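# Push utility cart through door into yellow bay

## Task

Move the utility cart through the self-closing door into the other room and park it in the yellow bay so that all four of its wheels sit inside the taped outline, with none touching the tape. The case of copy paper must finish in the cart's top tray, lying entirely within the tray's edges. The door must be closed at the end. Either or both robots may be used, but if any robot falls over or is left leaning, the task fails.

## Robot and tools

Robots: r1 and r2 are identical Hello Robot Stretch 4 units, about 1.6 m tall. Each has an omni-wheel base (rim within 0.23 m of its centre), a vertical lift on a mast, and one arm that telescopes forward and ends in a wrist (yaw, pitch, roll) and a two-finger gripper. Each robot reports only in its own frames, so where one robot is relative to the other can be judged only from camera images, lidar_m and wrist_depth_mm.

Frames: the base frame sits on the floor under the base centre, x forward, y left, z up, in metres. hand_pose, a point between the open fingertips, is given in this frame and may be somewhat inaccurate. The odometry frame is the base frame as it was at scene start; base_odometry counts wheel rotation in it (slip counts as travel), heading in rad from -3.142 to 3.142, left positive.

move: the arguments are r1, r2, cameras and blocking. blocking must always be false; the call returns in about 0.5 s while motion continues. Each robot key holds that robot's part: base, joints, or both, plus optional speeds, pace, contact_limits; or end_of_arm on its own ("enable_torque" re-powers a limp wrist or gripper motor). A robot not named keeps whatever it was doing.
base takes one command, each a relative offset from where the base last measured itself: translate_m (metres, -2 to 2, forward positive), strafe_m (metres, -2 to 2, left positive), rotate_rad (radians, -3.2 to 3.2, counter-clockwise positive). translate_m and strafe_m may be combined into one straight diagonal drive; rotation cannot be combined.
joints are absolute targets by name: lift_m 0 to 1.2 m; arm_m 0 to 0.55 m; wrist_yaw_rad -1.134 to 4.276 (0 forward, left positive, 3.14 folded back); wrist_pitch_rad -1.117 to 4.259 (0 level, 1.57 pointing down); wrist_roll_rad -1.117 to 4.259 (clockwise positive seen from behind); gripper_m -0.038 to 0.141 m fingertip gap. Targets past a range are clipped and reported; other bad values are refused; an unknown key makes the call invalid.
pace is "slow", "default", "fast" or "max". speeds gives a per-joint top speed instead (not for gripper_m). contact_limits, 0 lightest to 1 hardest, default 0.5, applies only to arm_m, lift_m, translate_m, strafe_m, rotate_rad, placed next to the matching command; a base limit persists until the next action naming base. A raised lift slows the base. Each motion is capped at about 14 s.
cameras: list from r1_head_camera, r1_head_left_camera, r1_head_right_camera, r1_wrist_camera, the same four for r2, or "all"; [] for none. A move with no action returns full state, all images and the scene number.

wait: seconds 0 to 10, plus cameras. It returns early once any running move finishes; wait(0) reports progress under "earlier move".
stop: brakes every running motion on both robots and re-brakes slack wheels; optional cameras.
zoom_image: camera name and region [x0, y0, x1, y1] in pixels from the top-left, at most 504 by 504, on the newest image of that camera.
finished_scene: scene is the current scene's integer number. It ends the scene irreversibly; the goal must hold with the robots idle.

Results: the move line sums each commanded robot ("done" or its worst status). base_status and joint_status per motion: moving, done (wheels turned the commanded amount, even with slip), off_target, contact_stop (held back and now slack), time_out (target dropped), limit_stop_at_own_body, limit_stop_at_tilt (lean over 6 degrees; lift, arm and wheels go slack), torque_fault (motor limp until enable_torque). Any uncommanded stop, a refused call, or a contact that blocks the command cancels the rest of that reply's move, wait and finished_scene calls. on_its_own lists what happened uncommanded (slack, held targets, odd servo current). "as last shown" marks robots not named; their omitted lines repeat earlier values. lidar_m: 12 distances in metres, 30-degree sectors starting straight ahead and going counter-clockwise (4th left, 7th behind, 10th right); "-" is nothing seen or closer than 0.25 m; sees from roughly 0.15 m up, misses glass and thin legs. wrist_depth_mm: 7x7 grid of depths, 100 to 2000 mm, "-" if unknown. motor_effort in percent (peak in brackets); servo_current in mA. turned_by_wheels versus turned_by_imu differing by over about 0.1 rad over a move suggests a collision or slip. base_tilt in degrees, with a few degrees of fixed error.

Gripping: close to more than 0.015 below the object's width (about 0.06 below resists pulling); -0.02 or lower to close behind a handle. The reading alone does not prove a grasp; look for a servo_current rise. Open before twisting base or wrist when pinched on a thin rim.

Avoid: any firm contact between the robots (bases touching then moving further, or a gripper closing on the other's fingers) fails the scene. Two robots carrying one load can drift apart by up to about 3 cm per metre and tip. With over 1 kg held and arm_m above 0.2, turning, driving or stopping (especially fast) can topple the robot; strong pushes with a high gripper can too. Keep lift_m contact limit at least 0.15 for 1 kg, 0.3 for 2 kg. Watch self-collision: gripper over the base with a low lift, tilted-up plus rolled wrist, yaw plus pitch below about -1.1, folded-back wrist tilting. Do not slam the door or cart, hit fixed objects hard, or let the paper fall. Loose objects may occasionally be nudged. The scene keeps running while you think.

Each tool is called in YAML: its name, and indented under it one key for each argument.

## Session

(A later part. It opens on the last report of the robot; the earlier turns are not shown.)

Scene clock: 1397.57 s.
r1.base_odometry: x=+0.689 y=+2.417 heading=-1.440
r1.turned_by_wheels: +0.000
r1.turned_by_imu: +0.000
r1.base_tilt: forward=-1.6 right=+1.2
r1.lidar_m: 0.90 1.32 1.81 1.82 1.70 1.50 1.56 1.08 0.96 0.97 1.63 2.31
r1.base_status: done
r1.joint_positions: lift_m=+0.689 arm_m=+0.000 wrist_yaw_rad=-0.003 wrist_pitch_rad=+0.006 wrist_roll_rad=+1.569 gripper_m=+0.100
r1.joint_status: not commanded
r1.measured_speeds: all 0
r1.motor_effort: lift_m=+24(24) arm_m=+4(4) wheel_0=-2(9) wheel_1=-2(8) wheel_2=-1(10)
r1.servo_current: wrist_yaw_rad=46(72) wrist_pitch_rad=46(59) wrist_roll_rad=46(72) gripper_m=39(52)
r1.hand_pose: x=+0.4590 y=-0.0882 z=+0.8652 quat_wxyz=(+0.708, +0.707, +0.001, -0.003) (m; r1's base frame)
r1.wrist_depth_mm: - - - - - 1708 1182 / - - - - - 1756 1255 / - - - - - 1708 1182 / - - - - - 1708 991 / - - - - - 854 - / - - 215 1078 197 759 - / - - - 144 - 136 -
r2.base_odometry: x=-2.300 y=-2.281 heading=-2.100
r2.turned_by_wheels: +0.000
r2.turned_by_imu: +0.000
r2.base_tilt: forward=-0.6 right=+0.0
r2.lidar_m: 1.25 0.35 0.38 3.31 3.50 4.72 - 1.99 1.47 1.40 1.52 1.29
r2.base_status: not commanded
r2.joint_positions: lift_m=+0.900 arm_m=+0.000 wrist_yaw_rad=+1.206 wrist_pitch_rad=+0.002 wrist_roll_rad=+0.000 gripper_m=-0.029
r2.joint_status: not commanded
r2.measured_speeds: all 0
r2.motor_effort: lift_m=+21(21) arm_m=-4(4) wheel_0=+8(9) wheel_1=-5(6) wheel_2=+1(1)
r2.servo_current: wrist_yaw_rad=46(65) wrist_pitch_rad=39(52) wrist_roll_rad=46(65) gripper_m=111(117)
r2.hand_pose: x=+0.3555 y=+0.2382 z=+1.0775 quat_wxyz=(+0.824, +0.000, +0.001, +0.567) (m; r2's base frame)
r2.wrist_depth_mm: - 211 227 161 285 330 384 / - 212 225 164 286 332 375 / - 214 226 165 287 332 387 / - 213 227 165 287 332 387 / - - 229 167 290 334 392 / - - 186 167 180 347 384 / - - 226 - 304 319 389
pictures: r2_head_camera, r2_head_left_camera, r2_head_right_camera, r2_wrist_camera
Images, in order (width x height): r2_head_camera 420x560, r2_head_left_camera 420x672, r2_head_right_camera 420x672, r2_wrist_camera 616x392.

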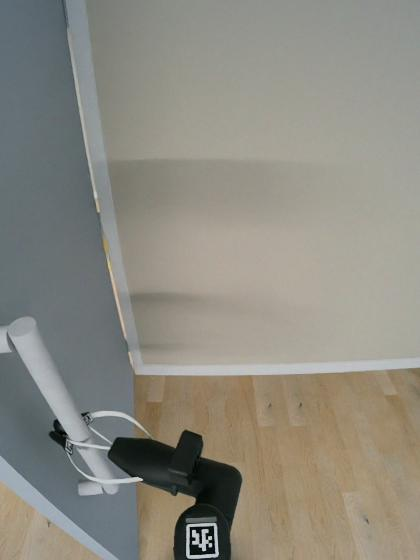

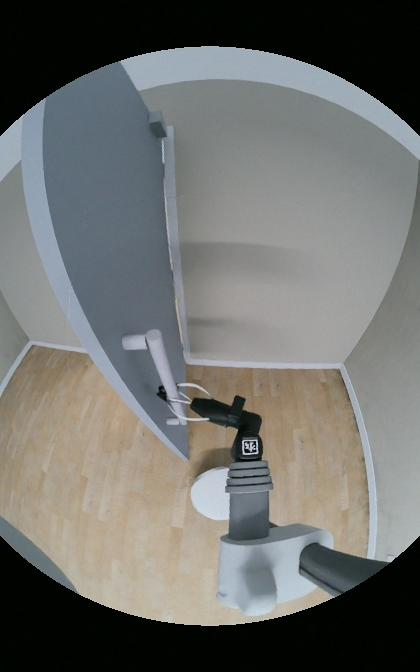

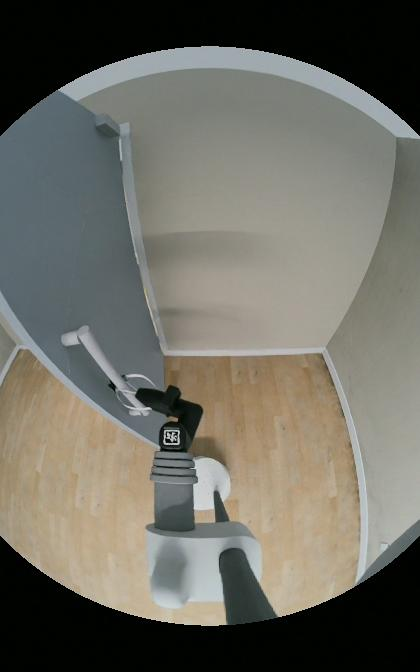

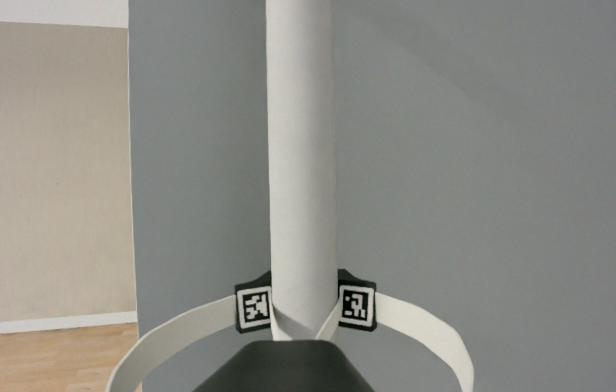

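move:
  blocking: false
  r2: {"base": {"translate_m": -0.012, "strafe_m": 0.139}, "joints": {"wrist_yaw_rad": 1.2}, "pace": "slow", "speeds": {"wrist_yaw_rad": 0.08}}

wait:
  seconds: 5

move:
  blocking: false
  r2: {"base": {"translate_m": -0.02, "strafe_m": 0.248}, "joints": {"wrist_yaw_rad": 1.0}, "pace": "slow", "speeds": {"wrist_yaw_rad": 0.08}}

wait:
  seconds: 5
  cameras: ["r2_head_camera","r2_wrist_camera"]

Scene clock: 1418.80 s.
move: r2 moving
r1: as last shown
r1.base_tilt: forward=-1.6 right=+1.3
r1.lidar_m: 0.92 1.37 1.81 1.81 1.70 1.53 1.55 1.06 0.96 0.97 1.65 2.33
r1.motor_effort: lift_m=+24(24) arm_m=+4(4) wheel_0=-1(2) wheel_1=-2(2) wheel_2=-1(1)
r1.servo_current: wrist_yaw_rad=59(59) wrist_pitch_rad=46(59) wrist_roll_rad=59(65) gripper_m=46(46)
r1.wrist_depth_mm: - - - - - 1756 1229 / - - - - - 1756 1229 / - - - - - 1708 1182 / - - - - - 1618 976 / - - - - - 842 - / - - 216 1078 198 759 - / - - - 144 - 136 -
r2.base_odometry: x=-2.287 y=-2.287 heading=-2.098
r2.turned_by_wheels: +0.001
r2.turned_by_imu: +0.002
r2.base_tilt: forward=-0.7 right=+0.0
r2.lidar_m: 1.24 0.36 0.37 3.30 3.48 4.76 - 1.98 1.50 1.43 1.52 1.27
r2.base_status: translate_m moving; strafe_m moving
r2.joint_positions: lift_m=+0.900 arm_m=+0.000 wrist_yaw_rad=+1.205 wrist_pitch_rad=+0.002 wrist_roll_rad=+0.000 gripper_m=-0.029
r2.joint_status: all done
r2.measured_speeds: translate_m=-0.004 strafe_m=+0.052 rotate_rad=+0.000 lift_m=+0.000 arm_m=+0.000 wrist_yaw_rad=+0.000 wrist_pitch_rad=+0.000 wrist_roll_rad=+0.000
r2.motor_effort: lift_m=+21(21) arm_m=-4(4) wheel_0=-4(5) wheel_1=+6(6) wheel_2=+10(11)
r2.servo_current: wrist_yaw_rad=65(65) wrist_pitch_rad=39(46) wrist_roll_rad=46(52) gripper_m=104(111)
r2.hand_pose: x=+0.3557 y=+0.2380 z=+1.0775 quat_wxyz=(+0.824, +0.000, +0.001, +0.567) (m; r2's base frame)
r2.wrist_depth_mm: - 213 228 162 283 325 377 / - 213 226 163 285 329 370 / - 215 227 164 285 329 379 / - 215 228 166 287 330 382 / - - 230 167 287 330 384 / - - 186 166 180 342 389 / - - 227 - 297 - 394
pictures: none

Scene clock: 1420.90 s.
earlier move: r2 done
r1.base_odometry: x=+0.689 y=+2.417 heading=-1.440
r1.turned_by_wheels: +0.000
r1.turned_by_imu: +0.000
r1.base_tilt: forward=-1.6 right=+1.3
r1.lidar_m: 0.90 1.35 1.80 1.82 1.71 1.50 1.54 1.09 0.96 0.97 1.64 2.30
r1.base_status: not commanded
r1.joint_positions: lift_m=+0.689 arm_m=+0.000 wrist_yaw_rad=-0.003 wrist_pitch_rad=+0.006 wrist_roll_rad=+1.569 gripper_m=+0.100
r1.joint_status: not commanded
r1.measured_speeds: all 0
r1.motor_effort: lift_m=+24(24) arm_m=+3(4) wheel_0=-2(2) wheel_1=-2(2) wheel_2=-1(1)
r1.servo_current: wrist_yaw_rad=59(72) wrist_pitch_rad=52(59) wrist_roll_rad=39(72) gripper_m=39(46)
r1.hand_pose: x=+0.4590 y=-0.0882 z=+0.8652 quat_wxyz=(+0.708, +0.707, +0.001, -0.003) (m; r1's base frame)
r1.wrist_depth_mm: - - - - - 1708 1205 / - - - - - 1756 1229 / - - - - - 1756 1182 / - - - - - 1661 976 / - - - - - 842 - / - - 214 1060 198 768 - / - - - 144 - 137 -
r2.base_odometry: x=-2.173 y=-2.341 heading=-2.098
r2.turned_by_wheels: +0.000
r2.turned_by_imu: +0.001
r2.base_tilt: forward=-0.6 right=+0.0
r2.lidar_m: 1.02 0.36 0.37 3.19 3.37 4.76 - 2.15 1.60 1.57 1.66 1.31
r2.base_status: done
r2.joint_positions: lift_m=+0.900 arm_m=+0.000 wrist_yaw_rad=+1.205 wrist_pitch_rad=+0.002 wrist_roll_rad=+0.000 gripper_m=-0.029
r2.joint_status: all done
r2.measured_speeds: all 0
r2.motor_effort: lift_m=+21(21) arm_m=-4(4) wheel_0=+4(7) wheel_1=+4(8) wheel_2=+9(11)
r2.servo_current: wrist_yaw_rad=39(65) wrist_pitch_rad=46(52) wrist_roll_rad=39(59) gripper_m=104(117)
r2.hand_pose: x=+0.3557 y=+0.2380 z=+1.0775 quat_wxyz=(+0.824, +0.000, +0.001, +0.567) (m; r2's base frame)
r2.wrist_depth_mm: - - 229 163 267 291 315 / - - 229 164 268 291 310 / - - 233 164 268 293 319 / - - 233 167 271 294 320 / - - 234 166 276 297 322 / - - 186 166 182 301 320 / - - 231 - 277 306 325
wait: 2.10 of 5 s (r2 has come to rest)
pictures: none

Scene clock: 1421.40 s.
move: r2 moving
r1: as last shown
r1.lidar_m: 0.91 1.35 1.81 1.83 1.68 1.51 1.55 1.09 0.98 0.99 1.62 2.33
r1.motor_effort: lift_m=+24(24) arm_m=+4(4) wheel_0=-2(2) wheel_1=-2(2) wheel_2=-1(1)
r1.servo_current: wrist_yaw_rad=52(59) wrist_pitch_rad=46(52) wrist_roll_rad=59(59) gripper_m=46(46)
r1.wrist_depth_mm: - - - - - 1708 1205 / - - - - - 1756 1205 / - - - - - 1756 1160 / - - - - - 1661 976 / - - - - - 866 - / - - 215 1042 198 759 - / - - - 144 - 137 -
r2.base_odometry: x=-2.161 y=-2.347 heading=-2.097
r2.turned_by_wheels: +0.001
r2.turned_by_imu: +0.001
r2.base_tilt: forward=-0.7 right=+0.0
r2.lidar_m: 0.97 0.37 0.37 3.18 3.34 4.72 - 2.17 1.63 1.56 1.67 1.30
r2.base_status: translate_m moving; strafe_m moving
r2.joint_positions: lift_m=+0.900 arm_m=+0.000 wrist_yaw_rad=+1.189 wrist_pitch_rad=+0.002 wrist_roll_rad=+0.000 gripper_m=-0.029
r2.joint_status: wrist_yaw_rad moving
r2.measured_speeds: translate_m=-0.005 strafe_m=+0.054 rotate_rad=+0.001 lift_m=+0.000 arm_m=+0.000 wrist_yaw_rad=-0.071 wrist_pitch_rad=+0.000 wrist_roll_rad=+0.000
r2.motor_effort: lift_m=+21(21) arm_m=-4(4) wheel_0=+0(5) wheel_1=+9(9) wheel_2=+8(11)
r2.servo_current: wrist_yaw_rad=182(182) wrist_pitch_rad=39(46) wrist_roll_rad=59(59) gripper_m=104(111)
r2.hand_pose: x=+0.3596 y=+0.2350 z=+1.0775 quat_wxyz=(+0.829, +0.000, +0.001, +0.560) (m; r2's base frame)
r2.wrist_depth_mm: - - 229 164 267 291 317 / - - 230 164 268 293 314 / - - 230 164 271 294 319 / - - 231 166 270 296 319 / - - 235 167 276 296 320 / - - 187 167 181 301 325 / - 227 231 - 278 304 325
pictures: none

Scene clock: 1424.57 s.
earlier move: r2 done
r1.base_odometry: x=+0.689 y=+2.417 heading=-1.440
r1.turned_by_wheels: +0.000
r1.turned_by_imu: +0.000
r1.base_tilt: forward=-1.6 right=+1.3
r1.lidar_m: 0.91 1.33 1.77 1.82 1.69 1.50 1.53 1.08 0.95 0.96 1.64 2.31
r1.base_status: not commanded
r1.joint_positions: lift_m=+0.689 arm_m=+0.000 wrist_yaw_rad=-0.003 wrist_pitch_rad=+0.006 wrist_roll_rad=+1.569 gripper_m=+0.100
r1.joint_status: not commanded
r1.measured_speeds: all 0
r1.motor_effort: lift_m=+24(24) arm_m=+4(4) wheel_0=-2(3) wheel_1=-2(2) wheel_2=-1(1)
r1.servo_current: wrist_yaw_rad=52(72) wrist_pitch_rad=39(52) wrist_roll_rad=52(72) gripper_m=46(52)
r1.hand_pose: x=+0.4590 y=-0.0882 z=+0.8652 quat_wxyz=(+0.708, +0.707, +0.001, -0.003) (m; r1's base frame)
r1.wrist_depth_mm: - - - - - 1708 1229 / - - - - - 1756 1229 / - - - - - 1756 1160 / - - - - - 1661 976 / - - - - - 842 - / - - 215 1042 197 759 - / - - - 144 - 136 -
r2.base_odometry: x=-1.949 y=-2.448 heading=-2.097
r2.turned_by_wheels: +0.000
r2.turned_by_imu: +0.003
r2.base_tilt: forward=-0.7 right=+0.0
r2.lidar_m: 0.64 0.37 1.94 2.95 3.12 4.41 - 2.49 1.87 1.82 1.80 1.32
r2.base_status: done
r2.joint_positions: lift_m=+0.900 arm_m=+0.000 wrist_yaw_rad=+1.019 wrist_pitch_rad=+0.002 wrist_roll_rad=+0.000 gripper_m=-0.029
r2.joint_status: all done
r2.measured_speeds: all 0
r2.motor_effort: lift_m=+21(21) arm_m=-4(4) wheel_0=+4(7) wheel_1=+2(11) wheel_2=+11(12)
r2.servo_current: wrist_yaw_rad=104(299) wrist_pitch_rad=39(46) wrist_roll_rad=52(59) gripper_m=98(111)
r2.hand_pose: x=+0.3966 y=+0.1997 z=+1.0775 quat_wxyz=(+0.873, +0.000, +0.001, +0.488) (m; r2's base frame)
r2.wrist_depth_mm: - - 231 163 263 279 300 / - - 232 164 263 282 300 / - - 234 164 264 285 301 / - - 234 167 265 283 304 / - - 235 166 268 287 304 / - - 187 166 180 290 306 / - - 233 - 273 297 309
wait: 3.17 of 5 s (r2 has come to rest)
pictures: r2_head_camera, r2_wrist_camera
Images, in order (width x height): r2_head_camera 420x560, r2_wrist_camera 616x392.

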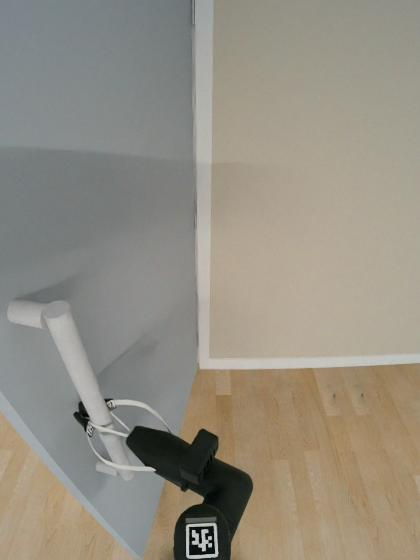

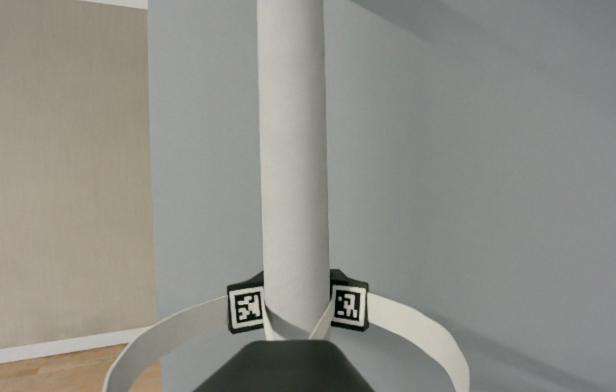

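move:
  blocking: false
  r2: {"base": {"translate_m": 0.027, "strafe_m": 0.245}, "joints": {"wrist_yaw_rad": 0.8}, "pace": "slow", "speeds": {"wrist_yaw_rad": 0.08}}

wait:
  seconds: 5

move:
  blocking: false
  r2: {"base": {"translate_m": 0.08, "strafe_m": 0.23}, "joints": {"wrist_yaw_rad": 0.6}, "pace": "slow", "speeds": {"wrist_yaw_rad": 0.08}}

wait:
  seconds: 5

move:
  blocking: false
  r2: {"base": {"translate_m": 0.1255, "strafe_m": 0.217}, "joints": {"wrist_yaw_rad": 0.4}, "pace": "slow", "speeds": {"wrist_yaw_rad": 0.08}}

wait:
  seconds: 5
  cameras: ["r2_head_camera","r2_wrist_camera"]

Scene clock: 1434.87 s.
move: r2 moving
r1: as last shown
r1.lidar_m: 0.93 1.33 1.79 1.82 1.67 1.52 1.56 1.10 0.96 0.96 1.61 2.31
r1.motor_effort: lift_m=+24(24) arm_m=+3(4) wheel_0=-2(2) wheel_1=-2(2) wheel_2=-1(1)
r1.servo_current: wrist_yaw_rad=46(59) wrist_pitch_rad=46(52) wrist_roll_rad=33(59) gripper_m=39(46)
r1.wrist_depth_mm: - - - - - 1756 1255 / - - - - - 1756 1229 / - - - - - 1708 1160 / - - - - - 1661 960 / - - - - - 842 - / - - 216 1060 197 759 - / - - - 144 - 136 -
r2.base_odometry: x=-1.938 y=-2.456 heading=-2.096
r2.turned_by_wheels: +0.001
r2.turned_by_imu: +0.001
r2.base_tilt: forward=-0.7 right=+0.1
r2.lidar_m: 0.64 0.36 1.93 2.92 3.08 4.34 - 2.50 1.90 1.82 1.77 1.33
r2.base_status: translate_m moving; strafe_m moving
r2.joint_positions: lift_m=+0.900 arm_m=+0.000 wrist_yaw_rad=+0.992 wrist_pitch_rad=+0.002 wrist_roll_rad=+0.000 gripper_m=-0.029
r2.joint_status: wrist_yaw_rad moving
r2.measured_speeds: translate_m=+0.005 strafe_m=+0.053 rotate_rad=+0.000 lift_m=+0.000 arm_m=+0.000 wrist_yaw_rad=-0.072 wrist_pitch_rad=+0.000 wrist_roll_rad=+0.000
r2.motor_effort: lift_m=+21(21) arm_m=-4(4) wheel_0=-1(6) wheel_1=+9(9) wheel_2=-3(9)
r2.servo_current: wrist_yaw_rad=156(163) wrist_pitch_rad=46(46) wrist_roll_rad=46(59) gripper_m=98(104)
r2.hand_pose: x=+0.4020 y=+0.1935 z=+1.0775 quat_wxyz=(+0.880, +0.000, +0.001, +0.476) (m; r2's base frame)
r2.wrist_depth_mm: - - 229 164 264 283 300 / - - 230 164 265 285 301 / - - 232 165 265 286 304 / - - 232 166 265 287 309 / - - 236 167 268 289 310 / - - 187 167 181 293 310 / - 229 236 - 273 296 312
pictures: none

Scene clock: 1438.03 s.
earlier move: r2 done
r1.base_odometry: x=+0.689 y=+2.417 heading=-1.440
r1.turned_by_wheels: +0.000
r1.turned_by_imu: +0.000
r1.base_tilt: forward=-1.6 right=+1.3
r1.lidar_m: 0.92 1.34 1.79 1.82 1.67 1.51 1.58 1.09 0.97 0.97 1.64 2.35
r1.base_status: not commanded
r1.joint_positions: lift_m=+0.689 arm_m=+0.000 wrist_yaw_rad=-0.003 wrist_pitch_rad=+0.006 wrist_roll_rad=+1.569 gripper_m=+0.100
r1.joint_status: not commanded
r1.measured_speeds: all 0
r1.motor_effort: lift_m=+24(24) arm_m=+4(4) wheel_0=-1(2) wheel_1=-2(3) wheel_2=-1(1)
r1.servo_current: wrist_yaw_rad=59(65) wrist_pitch_rad=46(59) wrist_roll_rad=46(72) gripper_m=39(52)
r1.hand_pose: x=+0.4590 y=-0.0882 z=+0.8652 quat_wxyz=(+0.708, +0.707, +0.001, -0.003) (m; r1's base frame)
r1.wrist_depth_mm: - - - - - 1708 1205 / - - - - - 1708 1205 / - - - - - 1708 1138 / - - - - - 1661 960 / - - - - - 842 - / - - 216 1078 198 768 - / - - - 144 - 137 -
r2.base_odometry: x=-1.751 y=-2.595 heading=-2.097
r2.turned_by_wheels: -0.001
r2.turned_by_imu: +0.002
r2.base_tilt: forward=-0.6 right=+0.0
r2.lidar_m: 0.40 0.38 1.91 2.70 2.86 4.03 - 2.78 2.11 2.05 1.75 1.29
r2.base_status: done
r2.joint_positions: lift_m=+0.900 arm_m=+0.000 wrist_yaw_rad=+0.810 wrist_pitch_rad=+0.002 wrist_roll_rad=+0.000 gripper_m=-0.029
r2.joint_status: all done
r2.measured_speeds: all 0
r2.motor_effort: lift_m=+21(21) arm_m=-4(4) wheel_0=-1(8) wheel_1=+0(11) wheel_2=+1(9)
r2.servo_current: wrist_yaw_rad=65(273) wrist_pitch_rad=39(46) wrist_roll_rad=46(59) gripper_m=104(111)
r2.hand_pose: x=+0.4330 y=+0.1487 z=+1.0775 quat_wxyz=(+0.919, +0.000, +0.001, +0.394) (m; r2's base frame)
r2.wrist_depth_mm: - - 231 162 262 279 296 / - - 232 163 262 279 294 / - - 234 164 263 282 296 / - - 234 167 263 285 298 / - - 236 167 266 286 303 / - - 186 167 180 287 306 / - - 234 - 271 279 309
wait: 3.17 of 5 s (r2 has come to rest)
pictures: none

Scene clock: 1438.53 s.
move: r2 moving
r1: as last shown
r1.base_tilt: forward=-1.6 right=+1.2
r1.lidar_m: 0.90 1.33 1.80 1.84 1.68 1.53 1.56 1.09 0.96 0.97 1.63 2.35
r1.motor_effort: lift_m=+24(24) arm_m=+4(4) wheel_0=-1(2) wheel_1=-2(2) wheel_2=-1(1)
r1.servo_current: wrist_yaw_rad=46(65) wrist_pitch_rad=52(52) wrist_roll_rad=33(59) gripper_m=46(52)
r1.wrist_depth_mm: - - - - - 1708 1205 / - - - - - 1756 1229 / - - - - - 1756 1182 / - - - - - 1708 960 / - - - - - 842 - / - - 216 1060 198 768 - / - - - 144 - 137 -
r2.base_odometry: x=-1.742 y=-2.604 heading=-2.096
r2.turned_by_wheels: +0.000
r2.turned_by_imu: +0.001
r2.base_tilt: forward=-0.7 right=+0.1
r2.lidar_m: 0.42 0.38 1.92 2.67 2.81 4.03 - 2.82 2.13 2.08 1.74 1.31
r2.base_status: translate_m moving; strafe_m moving
r2.joint_positions: lift_m=+0.900 arm_m=+0.000 wrist_yaw_rad=+0.784 wrist_pitch_rad=+0.002 wrist_roll_rad=+0.000 gripper_m=-0.029
r2.joint_status: wrist_yaw_rad moving
r2.measured_speeds: translate_m=+0.015 strafe_m=+0.048 rotate_rad=+0.000 lift_m=+0.000 arm_m=+0.000 wrist_yaw_rad=-0.067 wrist_pitch_rad=+0.000 wrist_roll_rad=+0.000
r2.motor_effort: lift_m=+21(21) arm_m=-4(4) wheel_0=-2(4) wheel_1=+7(7) wheel_2=+0(2)
r2.servo_current: wrist_yaw_rad=104(104) wrist_pitch_rad=46(46) wrist_roll_rad=59(59) gripper_m=104(104)
r2.hand_pose: x=+0.4368 y=+0.1418 z=+1.0775 quat_wxyz=(+0.924, +0.000, +0.001, +0.382) (m; r2's base frame)
r2.wrist_depth_mm: - - 230 163 263 282 300 / - - 231 164 263 282 297 / - - 234 164 264 283 300 / - - 235 167 265 285 303 / - - 236 166 267 286 306 / - - 187 167 181 289 309 / - - 236 - 272 297 312
pictures: none

Scene clock: 1441.73 s.
earlier move: r2 done
r1.base_odometry: x=+0.689 y=+2.417 heading=-1.440
r1.turned_by_wheels: +0.000
r1.turned_by_imu: +0.000
r1.base_tilt: forward=-1.6 right=+1.3
r1.lidar_m: 0.92 1.33 1.79 1.83 1.67 1.50 1.55 1.07 0.94 0.97 1.63 2.34
r1.base_status: not commanded
r1.joint_positions: lift_m=+0.689 arm_m=+0.000 wrist_yaw_rad=-0.003 wrist_pitch_rad=+0.006 wrist_roll_rad=+1.569 gripper_m=+0.100
r1.joint_status: not commanded
r1.measured_speeds: all 0
r1.motor_effort: lift_m=+24(24) arm_m=+4(4) wheel_0=-1(2) wheel_1=-2(2) wheel_2=-1(1)
r1.servo_current: wrist_yaw_rad=65(72) wrist_pitch_rad=46(59) wrist_roll_rad=46(72) gripper_m=46(52)
r1.hand_pose: x=+0.4590 y=-0.0882 z=+0.8652 quat_wxyz=(+0.708, +0.707, +0.001, -0.003) (m; r1's base frame)
r1.wrist_depth_mm: - - - - - 1708 1205 / - - - - - 1708 1229 / - - - - - 1708 1160 / - - - - - 1661 976 / - - - - - 854 - / - - 216 1060 197 759 - / - - - 144 - 137 -
r2.base_odometry: x=-1.592 y=-2.779 heading=-2.097
r2.turned_by_wheels: +0.000
r2.turned_by_imu: +0.002
r2.base_tilt: forward=-0.6 right=+0.1
r2.lidar_m: 0.39 0.43 1.81 2.46 2.61 3.71 - 3.12 2.37 2.29 1.64 0.95
r2.base_status: done
r2.joint_positions: lift_m=+0.900 arm_m=+0.000 wrist_yaw_rad=+0.607 wrist_pitch_rad=+0.002 wrist_roll_rad=+0.000 gripper_m=-0.029
r2.joint_status: all done
r2.measured_speeds: translate_m=+0.000 strafe_m=+0.000 rotate_rad=+0.000 lift_m=+0.000 arm_m=+0.000 wrist_yaw_rad=-0.001 wrist_pitch_rad=+0.000 wrist_roll_rad=+0.000
r2.motor_effort: lift_m=+21(21) arm_m=-4(4) wheel_0=-5(6) wheel_1=+1(10) wheel_2=+4(4)
r2.servo_current: wrist_yaw_rad=52(208) wrist_pitch_rad=46(46) wrist_roll_rad=46(72) gripper_m=98(111)
r2.hand_pose: x=+0.4577 y=+0.0926 z=+1.0775 quat_wxyz=(+0.954, +0.000, +0.001, +0.299) (m; r2's base frame)
r2.wrist_depth_mm: - - 231 162 256 278 290 / - - 232 163 260 277 291 / - - 234 164 262 278 294 / - - 234 166 262 281 297 / - - 236 167 266 282 298 / - - 186 167 178 286 300 / - - 236 - 272 277 301
wait: 3.20 of 5 s (r2 has come to rest)
pictures: none

Scene clock: 1442.23 s.
move: r2 moving
r1: as last shown
r1.lidar_m: 0.92 1.35 1.81 1.80 1.71 1.52 1.55 1.08 0.96 0.98 1.63 2.29
r1.servo_current: wrist_yaw_rad=52(65) wrist_pitch_rad=52(52) wrist_roll_rad=59(65) gripper_m=39(52)
r1.wrist_depth_mm: - - - - - 1708 1205 / - - - - - 1756 1229 / - - - - - 1756 1182 / - - - - - 1661 976 / - - - - - 831 - / - - 216 1078 198 759 - / - - - 144 - 137 -
r2.base_odometry: x=-1.586 y=-2.790 heading=-2.096
r2.turned_by_wheels: +0.000
r2.turned_by_imu: +0.000
r2.base_tilt: forward=-0.6 right=+0.0
r2.lidar_m: 0.41 0.43 1.80 2.44 2.60 3.68 - 3.13 2.36 2.28 1.65 0.93
r2.base_status: translate_m moving; strafe_m moving
r2.joint_positions: lift_m=+0.900 arm_m=+0.000 wrist_yaw_rad=+0.580 wrist_pitch_rad=+0.002 wrist_roll_rad=+0.000 gripper_m=-0.029
r2.joint_status: wrist_yaw_rad moving
r2.measured_speeds: translate_m=+0.024 strafe_m=+0.042 rotate_rad=+0.003 lift_m=+0.000 arm_m=+0.000 wrist_yaw_rad=-0.067 wrist_pitch_rad=+0.000 wrist_roll_rad=+0.000
r2.motor_effort: lift_m=+21(21) arm_m=-4(4) wheel_0=-6(9) wheel_1=+6(6) wheel_2=+1(4)
r2.servo_current: wrist_yaw_rad=85(98) wrist_pitch_rad=39(46) wrist_roll_rad=52(59) gripper_m=98(104)
r2.hand_pose: x=+0.4601 y=+0.0849 z=+1.0775 quat_wxyz=(+0.958, +0.000, +0.001, +0.286) (m; r2's base frame)
r2.wrist_depth_mm: - - 231 162 259 278 297 / - - 231 163 262 278 294 / - - 234 164 264 282 296 / - - 235 166 264 283 300 / - - 236 167 265 285 301 / - - 186 167 180 287 306 / - - 236 - 270 293 307
pictures: none

Scene clock: 1445.53 s.
earlier move: r2 done
r1.base_odometry: x=+0.689 y=+2.417 heading=-1.440
r1.turned_by_wheels: +0.000
r1.turned_by_imu: +0.000
r1.base_tilt: forward=-1.6 right=+1.3
r1.lidar_m: 0.92 1.34 1.80 1.81 1.67 1.50 1.56 1.08 0.95 0.96 1.62 2.33
r1.base_status: not commanded
r1.joint_positions: lift_m=+0.689 arm_m=+0.000 wrist_yaw_rad=-0.003 wrist_pitch_rad=+0.006 wrist_roll_rad=+1.569 gripper_m=+0.100
r1.joint_status: not commanded
r1.measured_speeds: all 0
r1.motor_effort: lift_m=+24(24) arm_m=+4(4) wheel_0=-1(2) wheel_1=-2(2) wheel_2=-1(1)
r1.servo_current: wrist_yaw_rad=52(72) wrist_pitch_rad=46(59) wrist_roll_rad=65(72) gripper_m=39(52)
r1.hand_pose: x=+0.4590 y=-0.0882 z=+0.8652 quat_wxyz=(+0.708, +0.707, +0.001, -0.003) (m; r1's base frame)
r1.wrist_depth_mm: - - - - - 1708 1182 / - - - - - 1708 1182 / - - - - - 1708 1160 / - - - - - 1618 976 / - - - - - 842 - / - - 215 1060 197 768 - / - - - 144 - 136 -
r2.base_odometry: x=-1.468 y=-2.997 heading=-2.098
r2.turned_by_wheels: -0.001
r2.turned_by_imu: +0.000
r2.base_tilt: forward=-0.6 right=+0.1
r2.lidar_m: 0.40 0.48 1.66 2.23 2.38 3.33 - 3.42 2.56 2.52 1.48 0.70
r2.base_status: done
r2.joint_positions: lift_m=+0.900 arm_m=+0.000 wrist_yaw_rad=+0.399 wrist_pitch_rad=+0.002 wrist_roll_rad=+0.000 gripper_m=-0.029
r2.joint_status: all done
r2.measured_speeds: all 0
r2.motor_effort: lift_m=+21(21) arm_m=-4(4) wheel_0=-11(13) wheel_1=-1(7) wheel_2=+1(4)
r2.servo_current: wrist_yaw_rad=46(202) wrist_pitch_rad=33(46) wrist_roll_rad=52(65) gripper_m=111(111)
r2.hand_pose: x=+0.4706 y=+0.0315 z=+1.0775 quat_wxyz=(+0.980, +0.000, +0.001, +0.198) (m; r2's base frame)
r2.wrist_depth_mm: - - 229 163 258 277 291 / - - 230 163 258 277 291 / - - 232 165 264 278 296 / - - 233 165 263 279 298 / - - 235 167 266 282 301 / - - 229 167 178 285 301 / - 119 231 - 268 281 303
wait: 3.30 of 5 s (r2 has come to rest)
pictures: r2_head_camera, r2_wrist_camera
Images, in order (width x height): r2_head_camera 420x560, r2_wrist_camera 616x392.

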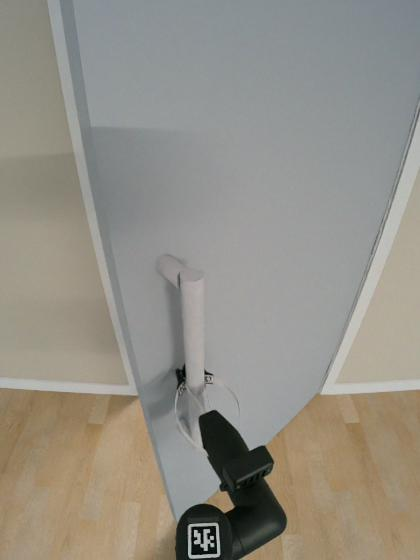

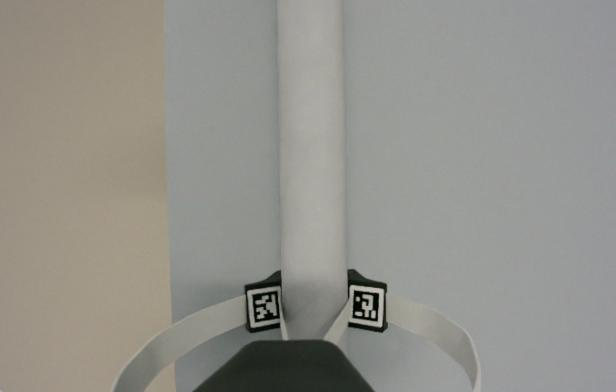

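Continue easing closed.

move:
  blocking: false
  r2: {"base": {"translate_m": 0.167, "strafe_m": 0.186}, "joints": {"wrist_yaw_rad": 0.2}, "pace": "slow", "speeds": {"wrist_yaw_rad": 0.08}}

wait:
  seconds: 5

move:
  blocking: false
  r2: {"base": {"translate_m": 0.12, "strafe_m": 0.096}, "joints": {"wrist_yaw_rad": 0.07}, "pace": "slow", "speeds": {"wrist_yaw_rad": 0.08}, "contact_limits": {"translate_m": 0.3}}

wait:
  seconds: 5
  cameras: ["r2_head_camera","r2_wrist_camera"]

Scene clock: 1452.43 s.
move: r2 moving
r1: as last shown
r1.lidar_m: 0.92 1.37 1.80 1.82 1.67 1.51 1.55 1.08 0.97 0.97 1.63 2.34
r1.servo_current: wrist_yaw_rad=52(59) wrist_pitch_rad=46(52) wrist_roll_rad=46(65) gripper_m=39(46)
r1.wrist_depth_mm: - - - - - 1661 1205 / - - - - - 1756 1182 / - - - - - 1756 1182 / - - - - - 1618 976 / - - - - - 831 - / - - 216 1042 197 759 - / - - - 144 - 137 -
r2.base_odometry: x=-1.464 y=-3.009 heading=-2.098
r2.turned_by_wheels: +0.000
r2.turned_by_imu: +0.000
r2.base_tilt: forward=-0.6 right=+0.1
r2.lidar_m: 0.40 0.51 1.64 2.23 2.35 3.31 - 3.41 2.57 2.50 1.48 0.66
r2.base_status: translate_m moving; strafe_m moving
r2.joint_positions: lift_m=+0.900 arm_m=+0.000 wrist_yaw_rad=+0.368 wrist_pitch_rad=+0.002 wrist_roll_rad=+0.000 gripper_m=-0.029
r2.joint_status: wrist_yaw_rad moving
r2.measured_speeds: translate_m=+0.033 strafe_m=+0.036 rotate_rad=+0.001 lift_m=+0.000 arm_m=+0.000 wrist_yaw_rad=-0.074 wrist_pitch_rad=+0.000 wrist_roll_rad=+0.000
r2.motor_effort: lift_m=+21(21) arm_m=-4(4) wheel_0=-10(16) wheel_1=+4(4) wheel_2=+0(2)
r2.servo_current: wrist_yaw_rad=39(78) wrist_pitch_rad=39(46) wrist_roll_rad=46(59) gripper_m=104(104)
r2.hand_pose: x=+0.4715 y=+0.0221 z=+1.0775 quat_wxyz=(+0.983, +0.000, +0.001, +0.183) (m; r2's base frame)
r2.wrist_depth_mm: - - 229 163 260 279 298 / - - 229 163 262 281 296 / - - 233 167 263 281 298 / - - 233 164 265 285 303 / - - 234 168 266 285 306 / - - 183 167 182 291 307 / - 124 232 - 274 290 309
pictures: none

Scene clock: 1455.83 s.
earlier move: r2 done
r1.base_odometry: x=+0.689 y=+2.417 heading=-1.440
r1.turned_by_wheels: +0.000
r1.turned_by_imu: +0.000
r1.base_tilt: forward=-1.6 right=+1.3
r1.lidar_m: 0.92 1.34 1.79 1.82 1.70 1.51 1.53 1.10 0.98 0.98 1.56 2.31
r1.base_status: not commanded
r1.joint_positions: lift_m=+0.689 arm_m=+0.000 wrist_yaw_rad=-0.003 wrist_pitch_rad=+0.006 wrist_roll_rad=+1.569 gripper_m=+0.100
r1.joint_status: not commanded
r1.measured_speeds: all 0
r1.motor_effort: lift_m=+24(24) arm_m=+3(4) wheel_0=-2(2) wheel_1=-2(2) wheel_2=-1(2)
r1.servo_current: wrist_yaw_rad=33(72) wrist_pitch_rad=46(59) wrist_roll_rad=52(72) gripper_m=46(52)
r1.hand_pose: x=+0.4590 y=-0.0882 z=+0.8652 quat_wxyz=(+0.708, +0.707, +0.001, -0.003) (m; r1's base frame)
r1.wrist_depth_mm: - - - - - 1708 1205 / - - - - - 1808 1205 / - - - - - 1756 1160 / - - - - - 1661 960 / - - - - - 854 - / - - 215 1060 197 768 - / - - - 144 - 137 -
r2.base_odometry: x=-1.391 y=-3.235 heading=-2.099
r2.turned_by_wheels: -0.001
r2.turned_by_imu: -0.076
r2.base_tilt: forward=-0.7 right=+0.1
r2.lidar_m: 0.40 0.95 1.29 2.01 2.09 2.83 - 3.99 2.85 2.71 1.35 0.58
r2.base_status: done
r2.joint_positions: lift_m=+0.900 arm_m=+0.000 wrist_yaw_rad=+0.196 wrist_pitch_rad=+0.002 wrist_roll_rad=+0.000 gripper_m=-0.029
r2.joint_status: all done
r2.measured_speeds: all 0
r2.motor_effort: lift_m=+21(21) arm_m=-4(4) wheel_0=-10(23) wheel_1=-7(7) wheel_2=+4(4)
r2.servo_current: wrist_yaw_rad=52(85) wrist_pitch_rad=39(46) wrist_roll_rad=52(59) gripper_m=104(111)
r2.hand_pose: x=+0.4708 y=-0.0296 z=+1.0775 quat_wxyz=(+0.995, +0.000, +0.001, +0.098) (m; r2's base frame)
r2.wrist_depth_mm: - - 228 164 263 287 309 / - 218 229 164 264 287 307 / - - 229 165 266 287 312 / - - 232 165 267 291 314 / - - 232 167 272 291 314 / - - 185 167 179 296 317 / - - 232 - 274 297 322
wait: 3.40 of 5 s (r2 has come to rest)
pictures: none

Scene clock: 1456.33 s.
move: r2 moving
r1: as last shown
r1.lidar_m: 0.90 1.35 1.79 1.82 1.69 1.48 1.56 1.06 0.96 0.97 1.55 2.33
r1.motor_effort: lift_m=+24(24) arm_m=+4(4) wheel_0=-1(2) wheel_1=-2(2) wheel_2=-1(1)
r1.servo_current: wrist_yaw_rad=59(65) wrist_pitch_rad=46(52) wrist_roll_rad=59(59) gripper_m=46(46)
r1.wrist_depth_mm: - - - - - 1756 1205 / - - - - - 1756 1205 / - - - - - 1708 1182 / - - - - - 1618 991 / - - - - - 854 - / - - 216 1060 197 759 - / - - - 145 - 137 -
r2.base_odometry: x=-1.389 y=-3.248 heading=-2.099
r2.turned_by_wheels: +0.000
r2.turned_by_imu: +0.000
r2.base_tilt: forward=-0.7 right=+0.1
r2.lidar_m: 0.38 0.94 1.27 2.00 2.08 2.81 - 4.03 2.87 2.73 1.34 0.60
r2.base_status: translate_m moving; strafe_m moving
r2.joint_positions: lift_m=+0.900 arm_m=+0.000 wrist_yaw_rad=+0.170 wrist_pitch_rad=+0.002 wrist_roll_rad=+0.000 gripper_m=-0.029
r2.joint_status: wrist_yaw_rad moving
r2.measured_speeds: translate_m=+0.041 strafe_m=+0.033 rotate_rad=+0.000 lift_m=+0.000 arm_m=+0.000 wrist_yaw_rad=-0.071 wrist_pitch_rad=+0.000 wrist_roll_rad=+0.000
r2.motor_effort: lift_m=+21(21) arm_m=-4(4) wheel_0=-10(14) wheel_1=+4(6) wheel_2=+0(5)
r2.servo_current: wrist_yaw_rad=39(85) wrist_pitch_rad=39(46) wrist_roll_rad=33(65) gripper_m=104(104)
r2.contact_limits: translate_m 0.3
r2.hand_pose: x=+0.4699 y=-0.0374 z=+1.0775 quat_wxyz=(+0.996, +0.000, +0.001, +0.085) (m; r2's base frame)
r2.wrist_depth_mm: - - 228 164 263 287 312 / - 220 229 163 266 287 309 / - 220 230 167 267 289 314 / - - 231 165 268 293 317 / - - 233 168 272 293 315 / - - 185 167 181 300 317 / - 123 233 - 274 297 322
pictures: none

Scene clock: 1458.60 s.
earlier move: r2 done
r1.base_odometry: x=+0.689 y=+2.417 heading=-1.440
r1.turned_by_wheels: +0.000
r1.turned_by_imu: +0.000
r1.base_tilt: forward=-1.6 right=+1.3
r1.lidar_m: 0.92 1.37 1.80 1.81 1.69 1.52 1.56 1.09 0.95 0.98 1.48 2.32
r1.base_status: not commanded
r1.joint_positions: lift_m=+0.689 arm_m=+0.000 wrist_yaw_rad=-0.003 wrist_pitch_rad=+0.006 wrist_roll_rad=+1.569 gripper_m=+0.100
r1.joint_status: not commanded
r1.measured_speeds: all 0
r1.motor_effort: lift_m=+24(24) arm_m=+4(4) wheel_0=-1(2) wheel_1=-2(2) wheel_2=-1(1)
r1.servo_current: wrist_yaw_rad=39(72) wrist_pitch_rad=39(59) wrist_roll_rad=52(65) gripper_m=46(52)
r1.hand_pose: x=+0.4590 y=-0.0882 z=+0.8652 quat_wxyz=(+0.708, +0.707, +0.001, -0.003) (m; r1's base frame)
r1.wrist_depth_mm: - - - - - 1808 1205 / - - - - - 1756 1205 / - - - - - 1708 1205 / - - - - - 1618 960 / - - - - - 842 - / - - 215 1042 198 750 - / - - - 144 - 136 -
r2.base_odometry: x=-1.369 y=-3.387 heading=-2.100
r2.turned_by_wheels: -0.001
r2.turned_by_imu: -0.001
r2.base_tilt: forward=-0.6 right=+0.1
r2.lidar_m: 0.39 0.80 1.10 1.93 2.00 2.68 - 4.15 2.94 2.81 1.13 0.52
r2.base_status: done
r2.joint_positions: lift_m=+0.900 arm_m=+0.000 wrist_yaw_rad=+0.073 wrist_pitch_rad=+0.002 wrist_roll_rad=+0.000 gripper_m=-0.029
r2.joint_status: all done
r2.measured_speeds: all 0
r2.motor_effort: lift_m=+21(21) arm_m=-4(4) wheel_0=-14(16) wheel_1=+1(7) wheel_2=+1(5)
r2.servo_current: wrist_yaw_rad=39(98) wrist_pitch_rad=33(46) wrist_roll_rad=39(65) gripper_m=104(111)
r2.contact_limits: translate_m 0.3
r2.hand_pose: x=+0.4649 y=-0.0662 z=+1.0775 quat_wxyz=(+0.999, +0.000, +0.001, +0.036) (m; r2's base frame)
r2.wrist_depth_mm: - - 228 164 262 283 306 / - - 229 163 264 286 304 / - - 230 166 265 285 306 / - - 231 165 265 287 309 / - - 233 167 271 291 310 / - - 186 167 180 293 310 / - - 232 - 273 294 319
wait: 2.27 of 5 s (r2 has come to rest)
pictures: r2_head_camera, r2_wrist_camera
Images, in order (width x height): r2_head_camera 420x560, r2_wrist_camera 616x392.

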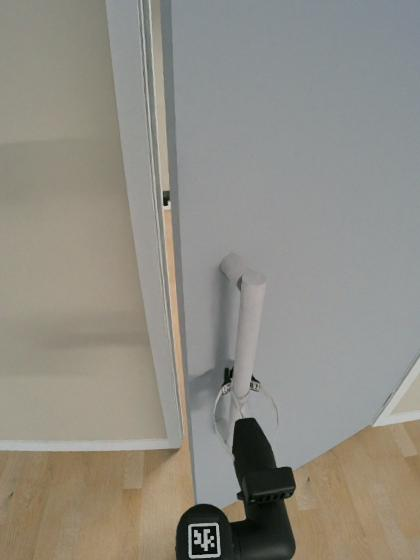

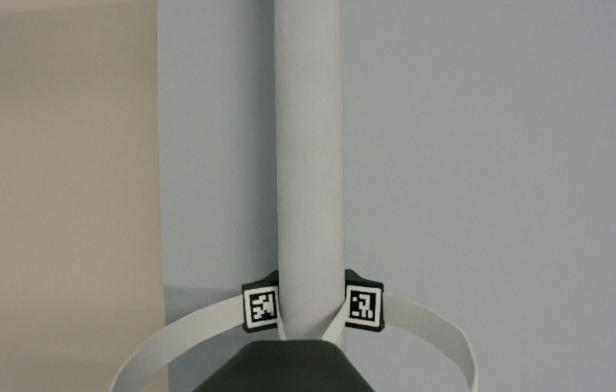

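move:
  blocking: false
  r2: {"base": {"translate_m": 0.063, "strafe_m": 0.05}, "joints": {"wrist_yaw_rad": 0.0}, "pace": "slow", "speeds": {"wrist_yaw_rad": 0.08}, "contact_limits": {"translate_m": 0.3}}

wait:
  seconds: 3

move:
  blocking: false
  r2: {"base": {"translate_m": 0.16, "strafe_m": 0.045}, "pace": "slow", "contact_limits": {"translate_m": 0.2}}

wait:
  seconds: 5
  cameras: ["r2_head_camera","r2_wrist_camera"]

Scene clock: 1468.20 s.
move: r2 moving
r1: as last shown
r1.base_tilt: forward=-1.6 right=+1.2
r1.lidar_m: 0.90 1.37 1.81 1.81 1.70 1.51 1.57 1.09 0.96 0.94 1.50 2.33
r1.motor_effort: lift_m=+24(24) arm_m=+4(4) wheel_0=-2(2) wheel_1=-2(2) wheel_2=-1(1)
r1.servo_current: wrist_yaw_rad=46(59) wrist_pitch_rad=46(52) wrist_roll_rad=46(72) gripper_m=46(46)
r1.wrist_depth_mm: - - - - - 1756 1205 / - - - - - 1756 1205 / - - - - - 1756 1182 / - - - - - 1661 976 / - - - - - 854 - / - - 215 1078 198 768 - / - - - 144 - 136 -
r2.base_odometry: x=-1.367 y=-3.400 heading=-2.100
r2.turned_by_wheels: -0.001
r2.turned_by_imu: +0.000
r2.base_tilt: forward=-0.6 right=+0.1
r2.lidar_m: 0.41 0.79 1.10 1.92 1.99 2.67 - 4.15 2.97 2.83 1.09 0.51
r2.base_status: translate_m moving; strafe_m moving
r2.joint_positions: lift_m=+0.900 arm_m=+0.000 wrist_yaw_rad=+0.041 wrist_pitch_rad=+0.002 wrist_roll_rad=+0.000 gripper_m=-0.029
r2.joint_status: wrist_yaw_rad moving
r2.measured_speeds: translate_m=+0.041 strafe_m=+0.033 rotate_rad=-0.001 lift_m=+0.000 arm_m=+0.000 wrist_yaw_rad=-0.077 wrist_pitch_rad=+0.000 wrist_roll_rad=+0.000
r2.motor_effort: lift_m=+21(21) arm_m=-4(4) wheel_0=-11(17) wheel_1=+4(6) wheel_2=+0(3)
r2.servo_current: wrist_yaw_rad=52(65) wrist_pitch_rad=33(46) wrist_roll_rad=39(52) gripper_m=98(104)
r2.contact_limits: translate_m 0.3
r2.hand_pose: x=+0.4627 y=-0.0754 z=+1.0775 quat_wxyz=(+1.000, +0.000, +0.001, +0.021) (m; r2's base frame)
r2.wrist_depth_mm: - - 229 164 263 286 310 / - 220 229 163 265 287 309 / - 220 231 167 266 290 314 / - - 231 165 268 290 315 / - - 232 168 271 293 314 / - - 184 167 182 297 317 / - 123 232 - 278 297 320
pictures: none

Scene clock: 1469.73 s.
earlier move: r2 done
r1.base_odometry: x=+0.689 y=+2.417 heading=-1.440
r1.turned_by_wheels: +0.000
r1.turned_by_imu: +0.000
r1.base_tilt: forward=-1.6 right=+1.3
r1.lidar_m: 0.90 1.32 1.79 1.82 1.68 1.51 1.56 1.06 0.95 0.98 1.47 2.31
r1.base_status: not commanded
r1.joint_positions: lift_m=+0.689 arm_m=+0.000 wrist_yaw_rad=-0.003 wrist_pitch_rad=+0.006 wrist_roll_rad=+1.569 gripper_m=+0.100
r1.joint_status: not commanded
r1.measured_speeds: all 0
r1.motor_effort: lift_m=+24(24) arm_m=+4(4) wheel_0=-1(2) wheel_1=-2(2) wheel_2=-1(1)
r1.servo_current: wrist_yaw_rad=59(72) wrist_pitch_rad=52(59) wrist_roll_rad=52(72) gripper_m=39(52)
r1.hand_pose: x=+0.4590 y=-0.0882 z=+0.8652 quat_wxyz=(+0.708, +0.707, +0.001, -0.003) (m; r1's base frame)
r1.wrist_depth_mm: - - - - - 1708 1255 / - - - - - 1756 1205 / - - - - - 1756 1182 / - - - - - 1661 960 / - - - - - 842 - / - - 215 1060 198 768 - / - - - 144 - 137 -
r2.base_odometry: x=-1.358 y=-3.467 heading=-2.101
r2.turned_by_wheels: +0.000
r2.turned_by_imu: -0.028
r2.base_tilt: forward=-0.6 right=+0.1
r2.lidar_m: 0.38 0.75 0.97 1.86 1.92 2.53 - 4.39 3.04 2.87 1.01 0.44
r2.base_status: done
r2.joint_positions: lift_m=+0.900 arm_m=+0.000 wrist_yaw_rad=+0.000 wrist_pitch_rad=+0.002 wrist_roll_rad=+0.000 gripper_m=-0.029
r2.joint_status: all done
r2.measured_speeds: translate_m=+0.000 strafe_m=+0.000 rotate_rad=+0.001 lift_m=+0.000 arm_m=+0.000 wrist_yaw_rad=+0.000 wrist_pitch_rad=+0.000 wrist_roll_rad=+0.000
r2.motor_effort: lift_m=+21(21) arm_m=-4(4) wheel_0=-16(21) wheel_1=+0(6) wheel_2=+3(4)
r2.servo_current: wrist_yaw_rad=39(65) wrist_pitch_rad=39(46) wrist_roll_rad=46(59) gripper_m=98(104)
r2.contact_limits: translate_m 0.3
r2.hand_pose: x=+0.4593 y=-0.0874 z=+1.0775 quat_wxyz=(+1.000, +0.000, +0.001, +0.000) (m; r2's base frame)
r2.wrist_depth_mm: - - 228 164 265 289 315 / - 219 228 163 266 290 314 / - 220 229 166 267 294 320 / - 220 230 165 270 294 322 / - - 232 167 274 297 322 / - - 185 167 179 303 324 / - - 229 - 279 301 329
wait: 1.53 of 3 s (r2 has come to rest)
pictures: none

Scene clock: 1470.23 s.
move: r2 moving
r1: as last shown
r1.base_tilt: forward=-1.5 right=+1.3
r1.lidar_m: 0.90 1.33 1.79 1.81 1.68 1.49 1.54 1.09 0.95 0.98 1.45 2.30
r1.motor_effort: lift_m=+24(24) arm_m=+4(4) wheel_0=-2(2) wheel_1=-2(2) wheel_2=-1(1)
r1.servo_current: wrist_yaw_rad=39(72) wrist_pitch_rad=46(52) wrist_roll_rad=39(59) gripper_m=52(52)
r1.wrist_depth_mm: - - - - - 1756 1182 / - - - - - 1708 1229 / - - - - - 1756 1160 / - - - - - 1618 960 / - - - - - 842 - / - - 216 1060 198 768 - / - - - 144 - 137 -
r2.base_odometry: x=-1.361 y=-3.479 heading=-2.101
r2.turned_by_wheels: +0.000
r2.turned_by_imu: +0.000
r2.base_tilt: forward=-0.6 right=+0.1
r2.lidar_m: 0.40 0.74 0.98 1.87 1.93 2.55 - 4.35 3.06 2.87 0.97 0.50
r2.base_status: translate_m moving; strafe_m moving
r2.joint_positions: lift_m=+0.900 arm_m=+0.000 wrist_yaw_rad=+0.000 wrist_pitch_rad=+0.002 wrist_roll_rad=+0.000 gripper_m=-0.029
r2.joint_status: not commanded
r2.measured_speeds: translate_m=+0.048 strafe_m=+0.014 rotate_rad=-0.001 lift_m=+0.000 arm_m=+0.000 wrist_yaw_rad=+0.000 wrist_pitch_rad=+0.000 wrist_roll_rad=+0.000
r2.motor_effort: lift_m=+21(21) arm_m=-4(4) wheel_0=-6(16) wheel_1=+5(5) wheel_2=-2(4)
r2.servo_current: wrist_yaw_rad=46(59) wrist_pitch_rad=39(46) wrist_roll_rad=46(52) gripper_m=104(104)
r2.contact_limits: translate_m 0.2
r2.hand_pose: x=+0.4593 y=-0.0874 z=+1.0775 quat_wxyz=(+1.000, +0.000, +0.001, +0.000) (m; r2's base frame)
r2.wrist_depth_mm: 477 480 228 165 265 287 314 / 484 480 229 166 267 290 310 / 484 220 229 166 268 293 315 / - 222 231 166 268 294 319 / - - 232 167 272 294 320 / - - 186 168 179 300 322 / - - 231 - 276 300 325
pictures: none

Scene clock: 1472.70 s.
earlier move: r2 done
r1.base_odometry: x=+0.689 y=+2.417 heading=-1.440
r1.turned_by_wheels: +0.000
r1.turned_by_imu: +0.000
r1.base_tilt: forward=-1.6 right=+1.3
r1.lidar_m: 0.91 1.34 1.80 1.79 1.69 1.51 1.57 1.08 0.96 0.99 1.36 2.33
r1.base_status: not commanded
r1.joint_positions: lift_m=+0.689 arm_m=+0.000 wrist_yaw_rad=-0.003 wrist_pitch_rad=+0.006 wrist_roll_rad=+1.569 gripper_m=+0.100
r1.joint_status: not commanded
r1.measured_speeds: all 0
r1.motor_effort: lift_m=+24(24) arm_m=+4(4) wheel_0=-2(2) wheel_1=-2(2) wheel_2=-1(1)
r1.servo_current: wrist_yaw_rad=59(72) wrist_pitch_rad=52(65) wrist_roll_rad=59(72) gripper_m=46(52)
r1.hand_pose: x=+0.4590 y=-0.0882 z=+0.8652 quat_wxyz=(+0.708, +0.707, +0.001, -0.003) (m; r1's base frame)
r1.wrist_depth_mm: - - - - - 1661 1205 / - - - - - 1756 1255 / - - - - - 1756 1182 / - - - - - 1661 960 / - - - - - 854 - / - - 216 1060 198 759 - / - - - 144 - 137 -
r2.base_odometry: x=-1.401 y=-3.628 heading=-2.100
r2.turned_by_wheels: +0.000
r2.turned_by_imu: +0.000
r2.base_tilt: forward=-0.6 right=+0.1
r2.lidar_m: 0.39 0.58 0.76 1.83 1.90 2.53 - 4.42 3.06 2.87 0.77 0.50
r2.base_status: done
r2.joint_positions: lift_m=+0.900 arm_m=+0.000 wrist_yaw_rad=+0.001 wrist_pitch_rad=+0.002 wrist_roll_rad=+0.000 gripper_m=-0.029
r2.joint_status: not commanded
r2.measured_speeds: all 0
r2.motor_effort: lift_m=+21(21) arm_m=-4(4) wheel_0=-3(16) wheel_1=+1(8) wheel_2=+3(12)
r2.servo_current: wrist_yaw_rad=52(59) wrist_pitch_rad=46(46) wrist_roll_rad=52(59) gripper_m=91(111)
r2.contact_limits: translate_m 0.2
r2.hand_pose: x=+0.4594 y=-0.0872 z=+1.0775 quat_wxyz=(+1.000, +0.000, +0.001, +0.000) (m; r2's base frame)
r2.wrist_depth_mm: 334 322 235 162 250 257 266 / 336 325 236 163 250 258 265 / 342 338 237 165 252 260 267 / 340 340 238 166 253 260 270 / 342 342 240 167 256 262 271 / 343 345 184 167 180 265 271 / 347 347 242 - 258 264 274
wait: 2.47 of 5 s (r2 has come to rest)
pictures: r2_head_camera, r2_wrist_camera
Images, in order (width x height): r2_head_camera 420x560, r2_wrist_camera 616x392.

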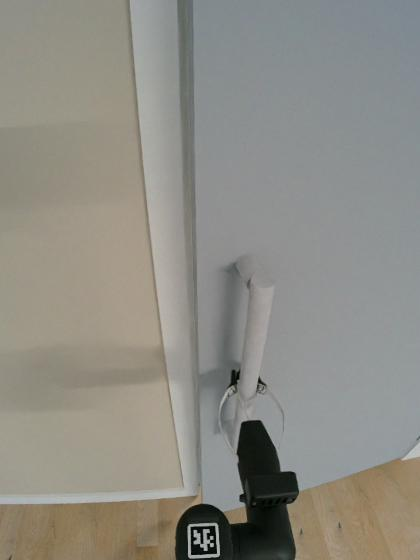

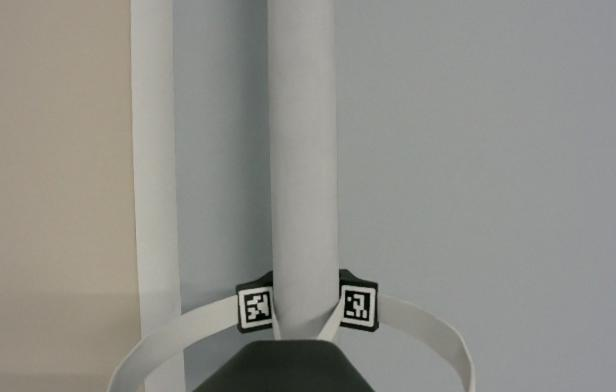

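move:
  blocking: false
  r2: {"base": {"translate_m": 0.05}, "pace": "slow", "contact_limits": {"translate_m": 0.1}}

wait:
  seconds: 3
  cameras: ["r2_head_camera"]

Scene clock: 1476.33 s.
move: r2 moving
r1: as last shown
r1.lidar_m: 0.92 1.35 1.80 1.82 1.69 1.53 1.55 1.08 0.97 0.97 1.38 2.34
r1.motor_effort: lift_m=+24(24) arm_m=+4(4) wheel_0=-1(2) wheel_1=-2(3) wheel_2=-1(1)
r1.servo_current: wrist_yaw_rad=65(72) wrist_pitch_rad=46(52) wrist_roll_rad=52(59) gripper_m=46(46)
r1.wrist_depth_mm: - - - - - 1708 1205 / - - - - - 1708 1255 / - - - - - 1756 1160 / - - - - - 1618 976 / - - - - - 842 - / - - 215 1078 198 768 - / - - - 144 - 137 -
r2.base_odometry: x=-1.407 y=-3.638 heading=-2.100
r2.turned_by_wheels: +0.000
r2.turned_by_imu: +0.001
r2.base_tilt: forward=-0.7 right=+0.0
r2.lidar_m: 0.42 0.55 0.72 1.79 1.89 2.49 - 4.37 3.07 2.83 0.80 0.50
r2.base_status: translate_m moving
r2.joint_positions: lift_m=+0.900 arm_m=+0.000 wrist_yaw_rad=+0.001 wrist_pitch_rad=+0.002 wrist_roll_rad=+0.000 gripper_m=-0.029
r2.joint_status: not commanded
r2.measured_speeds: translate_m=+0.048 strafe_m=+0.000 rotate_rad=-0.001 lift_m=+0.000 arm_m=+0.000 wrist_yaw_rad=+0.000 wrist_pitch_rad=+0.000 wrist_roll_rad=+0.000
r2.motor_effort: lift_m=+21(21) arm_m=-4(4) wheel_0=+4(5) wheel_1=+5(6) wheel_2=-5(6)
r2.servo_current: wrist_yaw_rad=39(59) wrist_pitch_rad=39(46) wrist_roll_rad=52(52) gripper_m=91(98)
r2.contact_limits: translate_m 0.1
r2.hand_pose: x=+0.4594 y=-0.0872 z=+1.0775 quat_wxyz=(+1.000, +0.000, +0.001, +0.000) (m; r2's base frame)
r2.wrist_depth_mm: 325 315 236 161 248 255 262 / 327 315 236 162 251 256 265 / 327 317 238 164 252 259 265 / 329 320 239 166 252 259 267 / 334 322 240 167 254 262 268 / 332 334 186 166 178 264 270 / 334 336 242 - 257 266 271
pictures: none

Scene clock: 1477.53 s.
earlier move: r2 done
r1.base_odometry: x=+0.689 y=+2.417 heading=-1.440
r1.turned_by_wheels: +0.000
r1.turned_by_imu: +0.000
r1.base_tilt: forward=-1.6 right=+1.2
r1.lidar_m: 0.91 1.35 1.79 1.81 1.68 1.51 1.55 1.08 0.97 0.97 1.32 2.34
r1.base_status: not commanded
r1.joint_positions: lift_m=+0.689 arm_m=+0.000 wrist_yaw_rad=-0.003 wrist_pitch_rad=+0.006 wrist_roll_rad=+1.569 gripper_m=+0.100
r1.joint_status: not commanded
r1.measured_speeds: all 0
r1.motor_effort: lift_m=+24(24) arm_m=+3(4) wheel_0=-1(2) wheel_1=-2(3) wheel_2=-1(1)
r1.servo_current: wrist_yaw_rad=26(72) wrist_pitch_rad=52(52) wrist_roll_rad=39(65) gripper_m=46(46)
r1.hand_pose: x=+0.4590 y=-0.0882 z=+0.8652 quat_wxyz=(+0.708, +0.707, +0.001, -0.003) (m; r1's base frame)
r1.wrist_depth_mm: - - - - - 1708 1205 / - - - - - 1756 1229 / - - - - - 1756 1160 / - - - - - 1618 946 / - - - - - 842 - / - - 215 1060 198 750 - / - - - 144 - 136 -
r2.base_odometry: x=-1.426 y=-3.671 heading=-2.100
r2.turned_by_wheels: +0.000
r2.turned_by_imu: +0.001
r2.base_tilt: forward=-0.6 right=+0.0
r2.lidar_m: 0.40 0.51 0.70 1.67 1.89 2.47 - 4.38 3.09 2.61 0.75 0.51
r2.base_status: done
r2.joint_positions: lift_m=+0.900 arm_m=+0.000 wrist_yaw_rad=+0.007 wrist_pitch_rad=+0.002 wrist_roll_rad=+0.000 gripper_m=-0.029
r2.joint_status: not commanded
r2.measured_speeds: all 0
r2.motor_effort: lift_m=+21(21) arm_m=-4(4) wheel_0=+3(11) wheel_1=+2(8) wheel_2=+4(8)
r2.servo_current: wrist_yaw_rad=59(65) wrist_pitch_rad=39(46) wrist_roll_rad=39(59) gripper_m=91(98)
r2.contact_limits: translate_m 0.1
r2.hand_pose: x=+0.4599 y=-0.0854 z=+1.0775 quat_wxyz=(+1.000, +0.000, +0.001, +0.003) (m; r2's base frame)
r2.wrist_depth_mm: 289 276 238 163 245 248 251 / 290 278 240 165 245 248 251 / 291 279 241 164 248 250 253 / 293 279 243 168 248 252 255 / 296 281 245 166 250 253 256 / 297 285 186 167 181 254 258 / 298 297 246 - 253 257 259
wait: 1.20 of 3 s (r2 has come to rest)
pictures: r2_head_camera
Images, in order (width x height): r2_head_camera 420x560.

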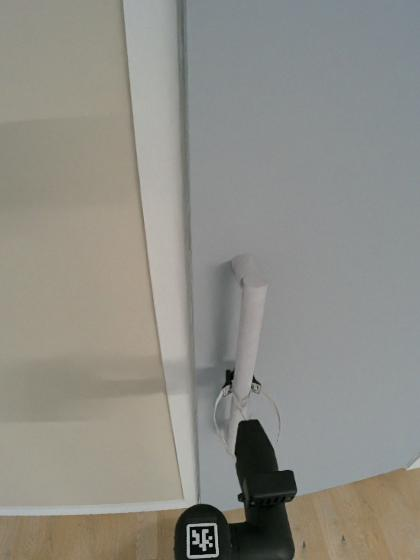

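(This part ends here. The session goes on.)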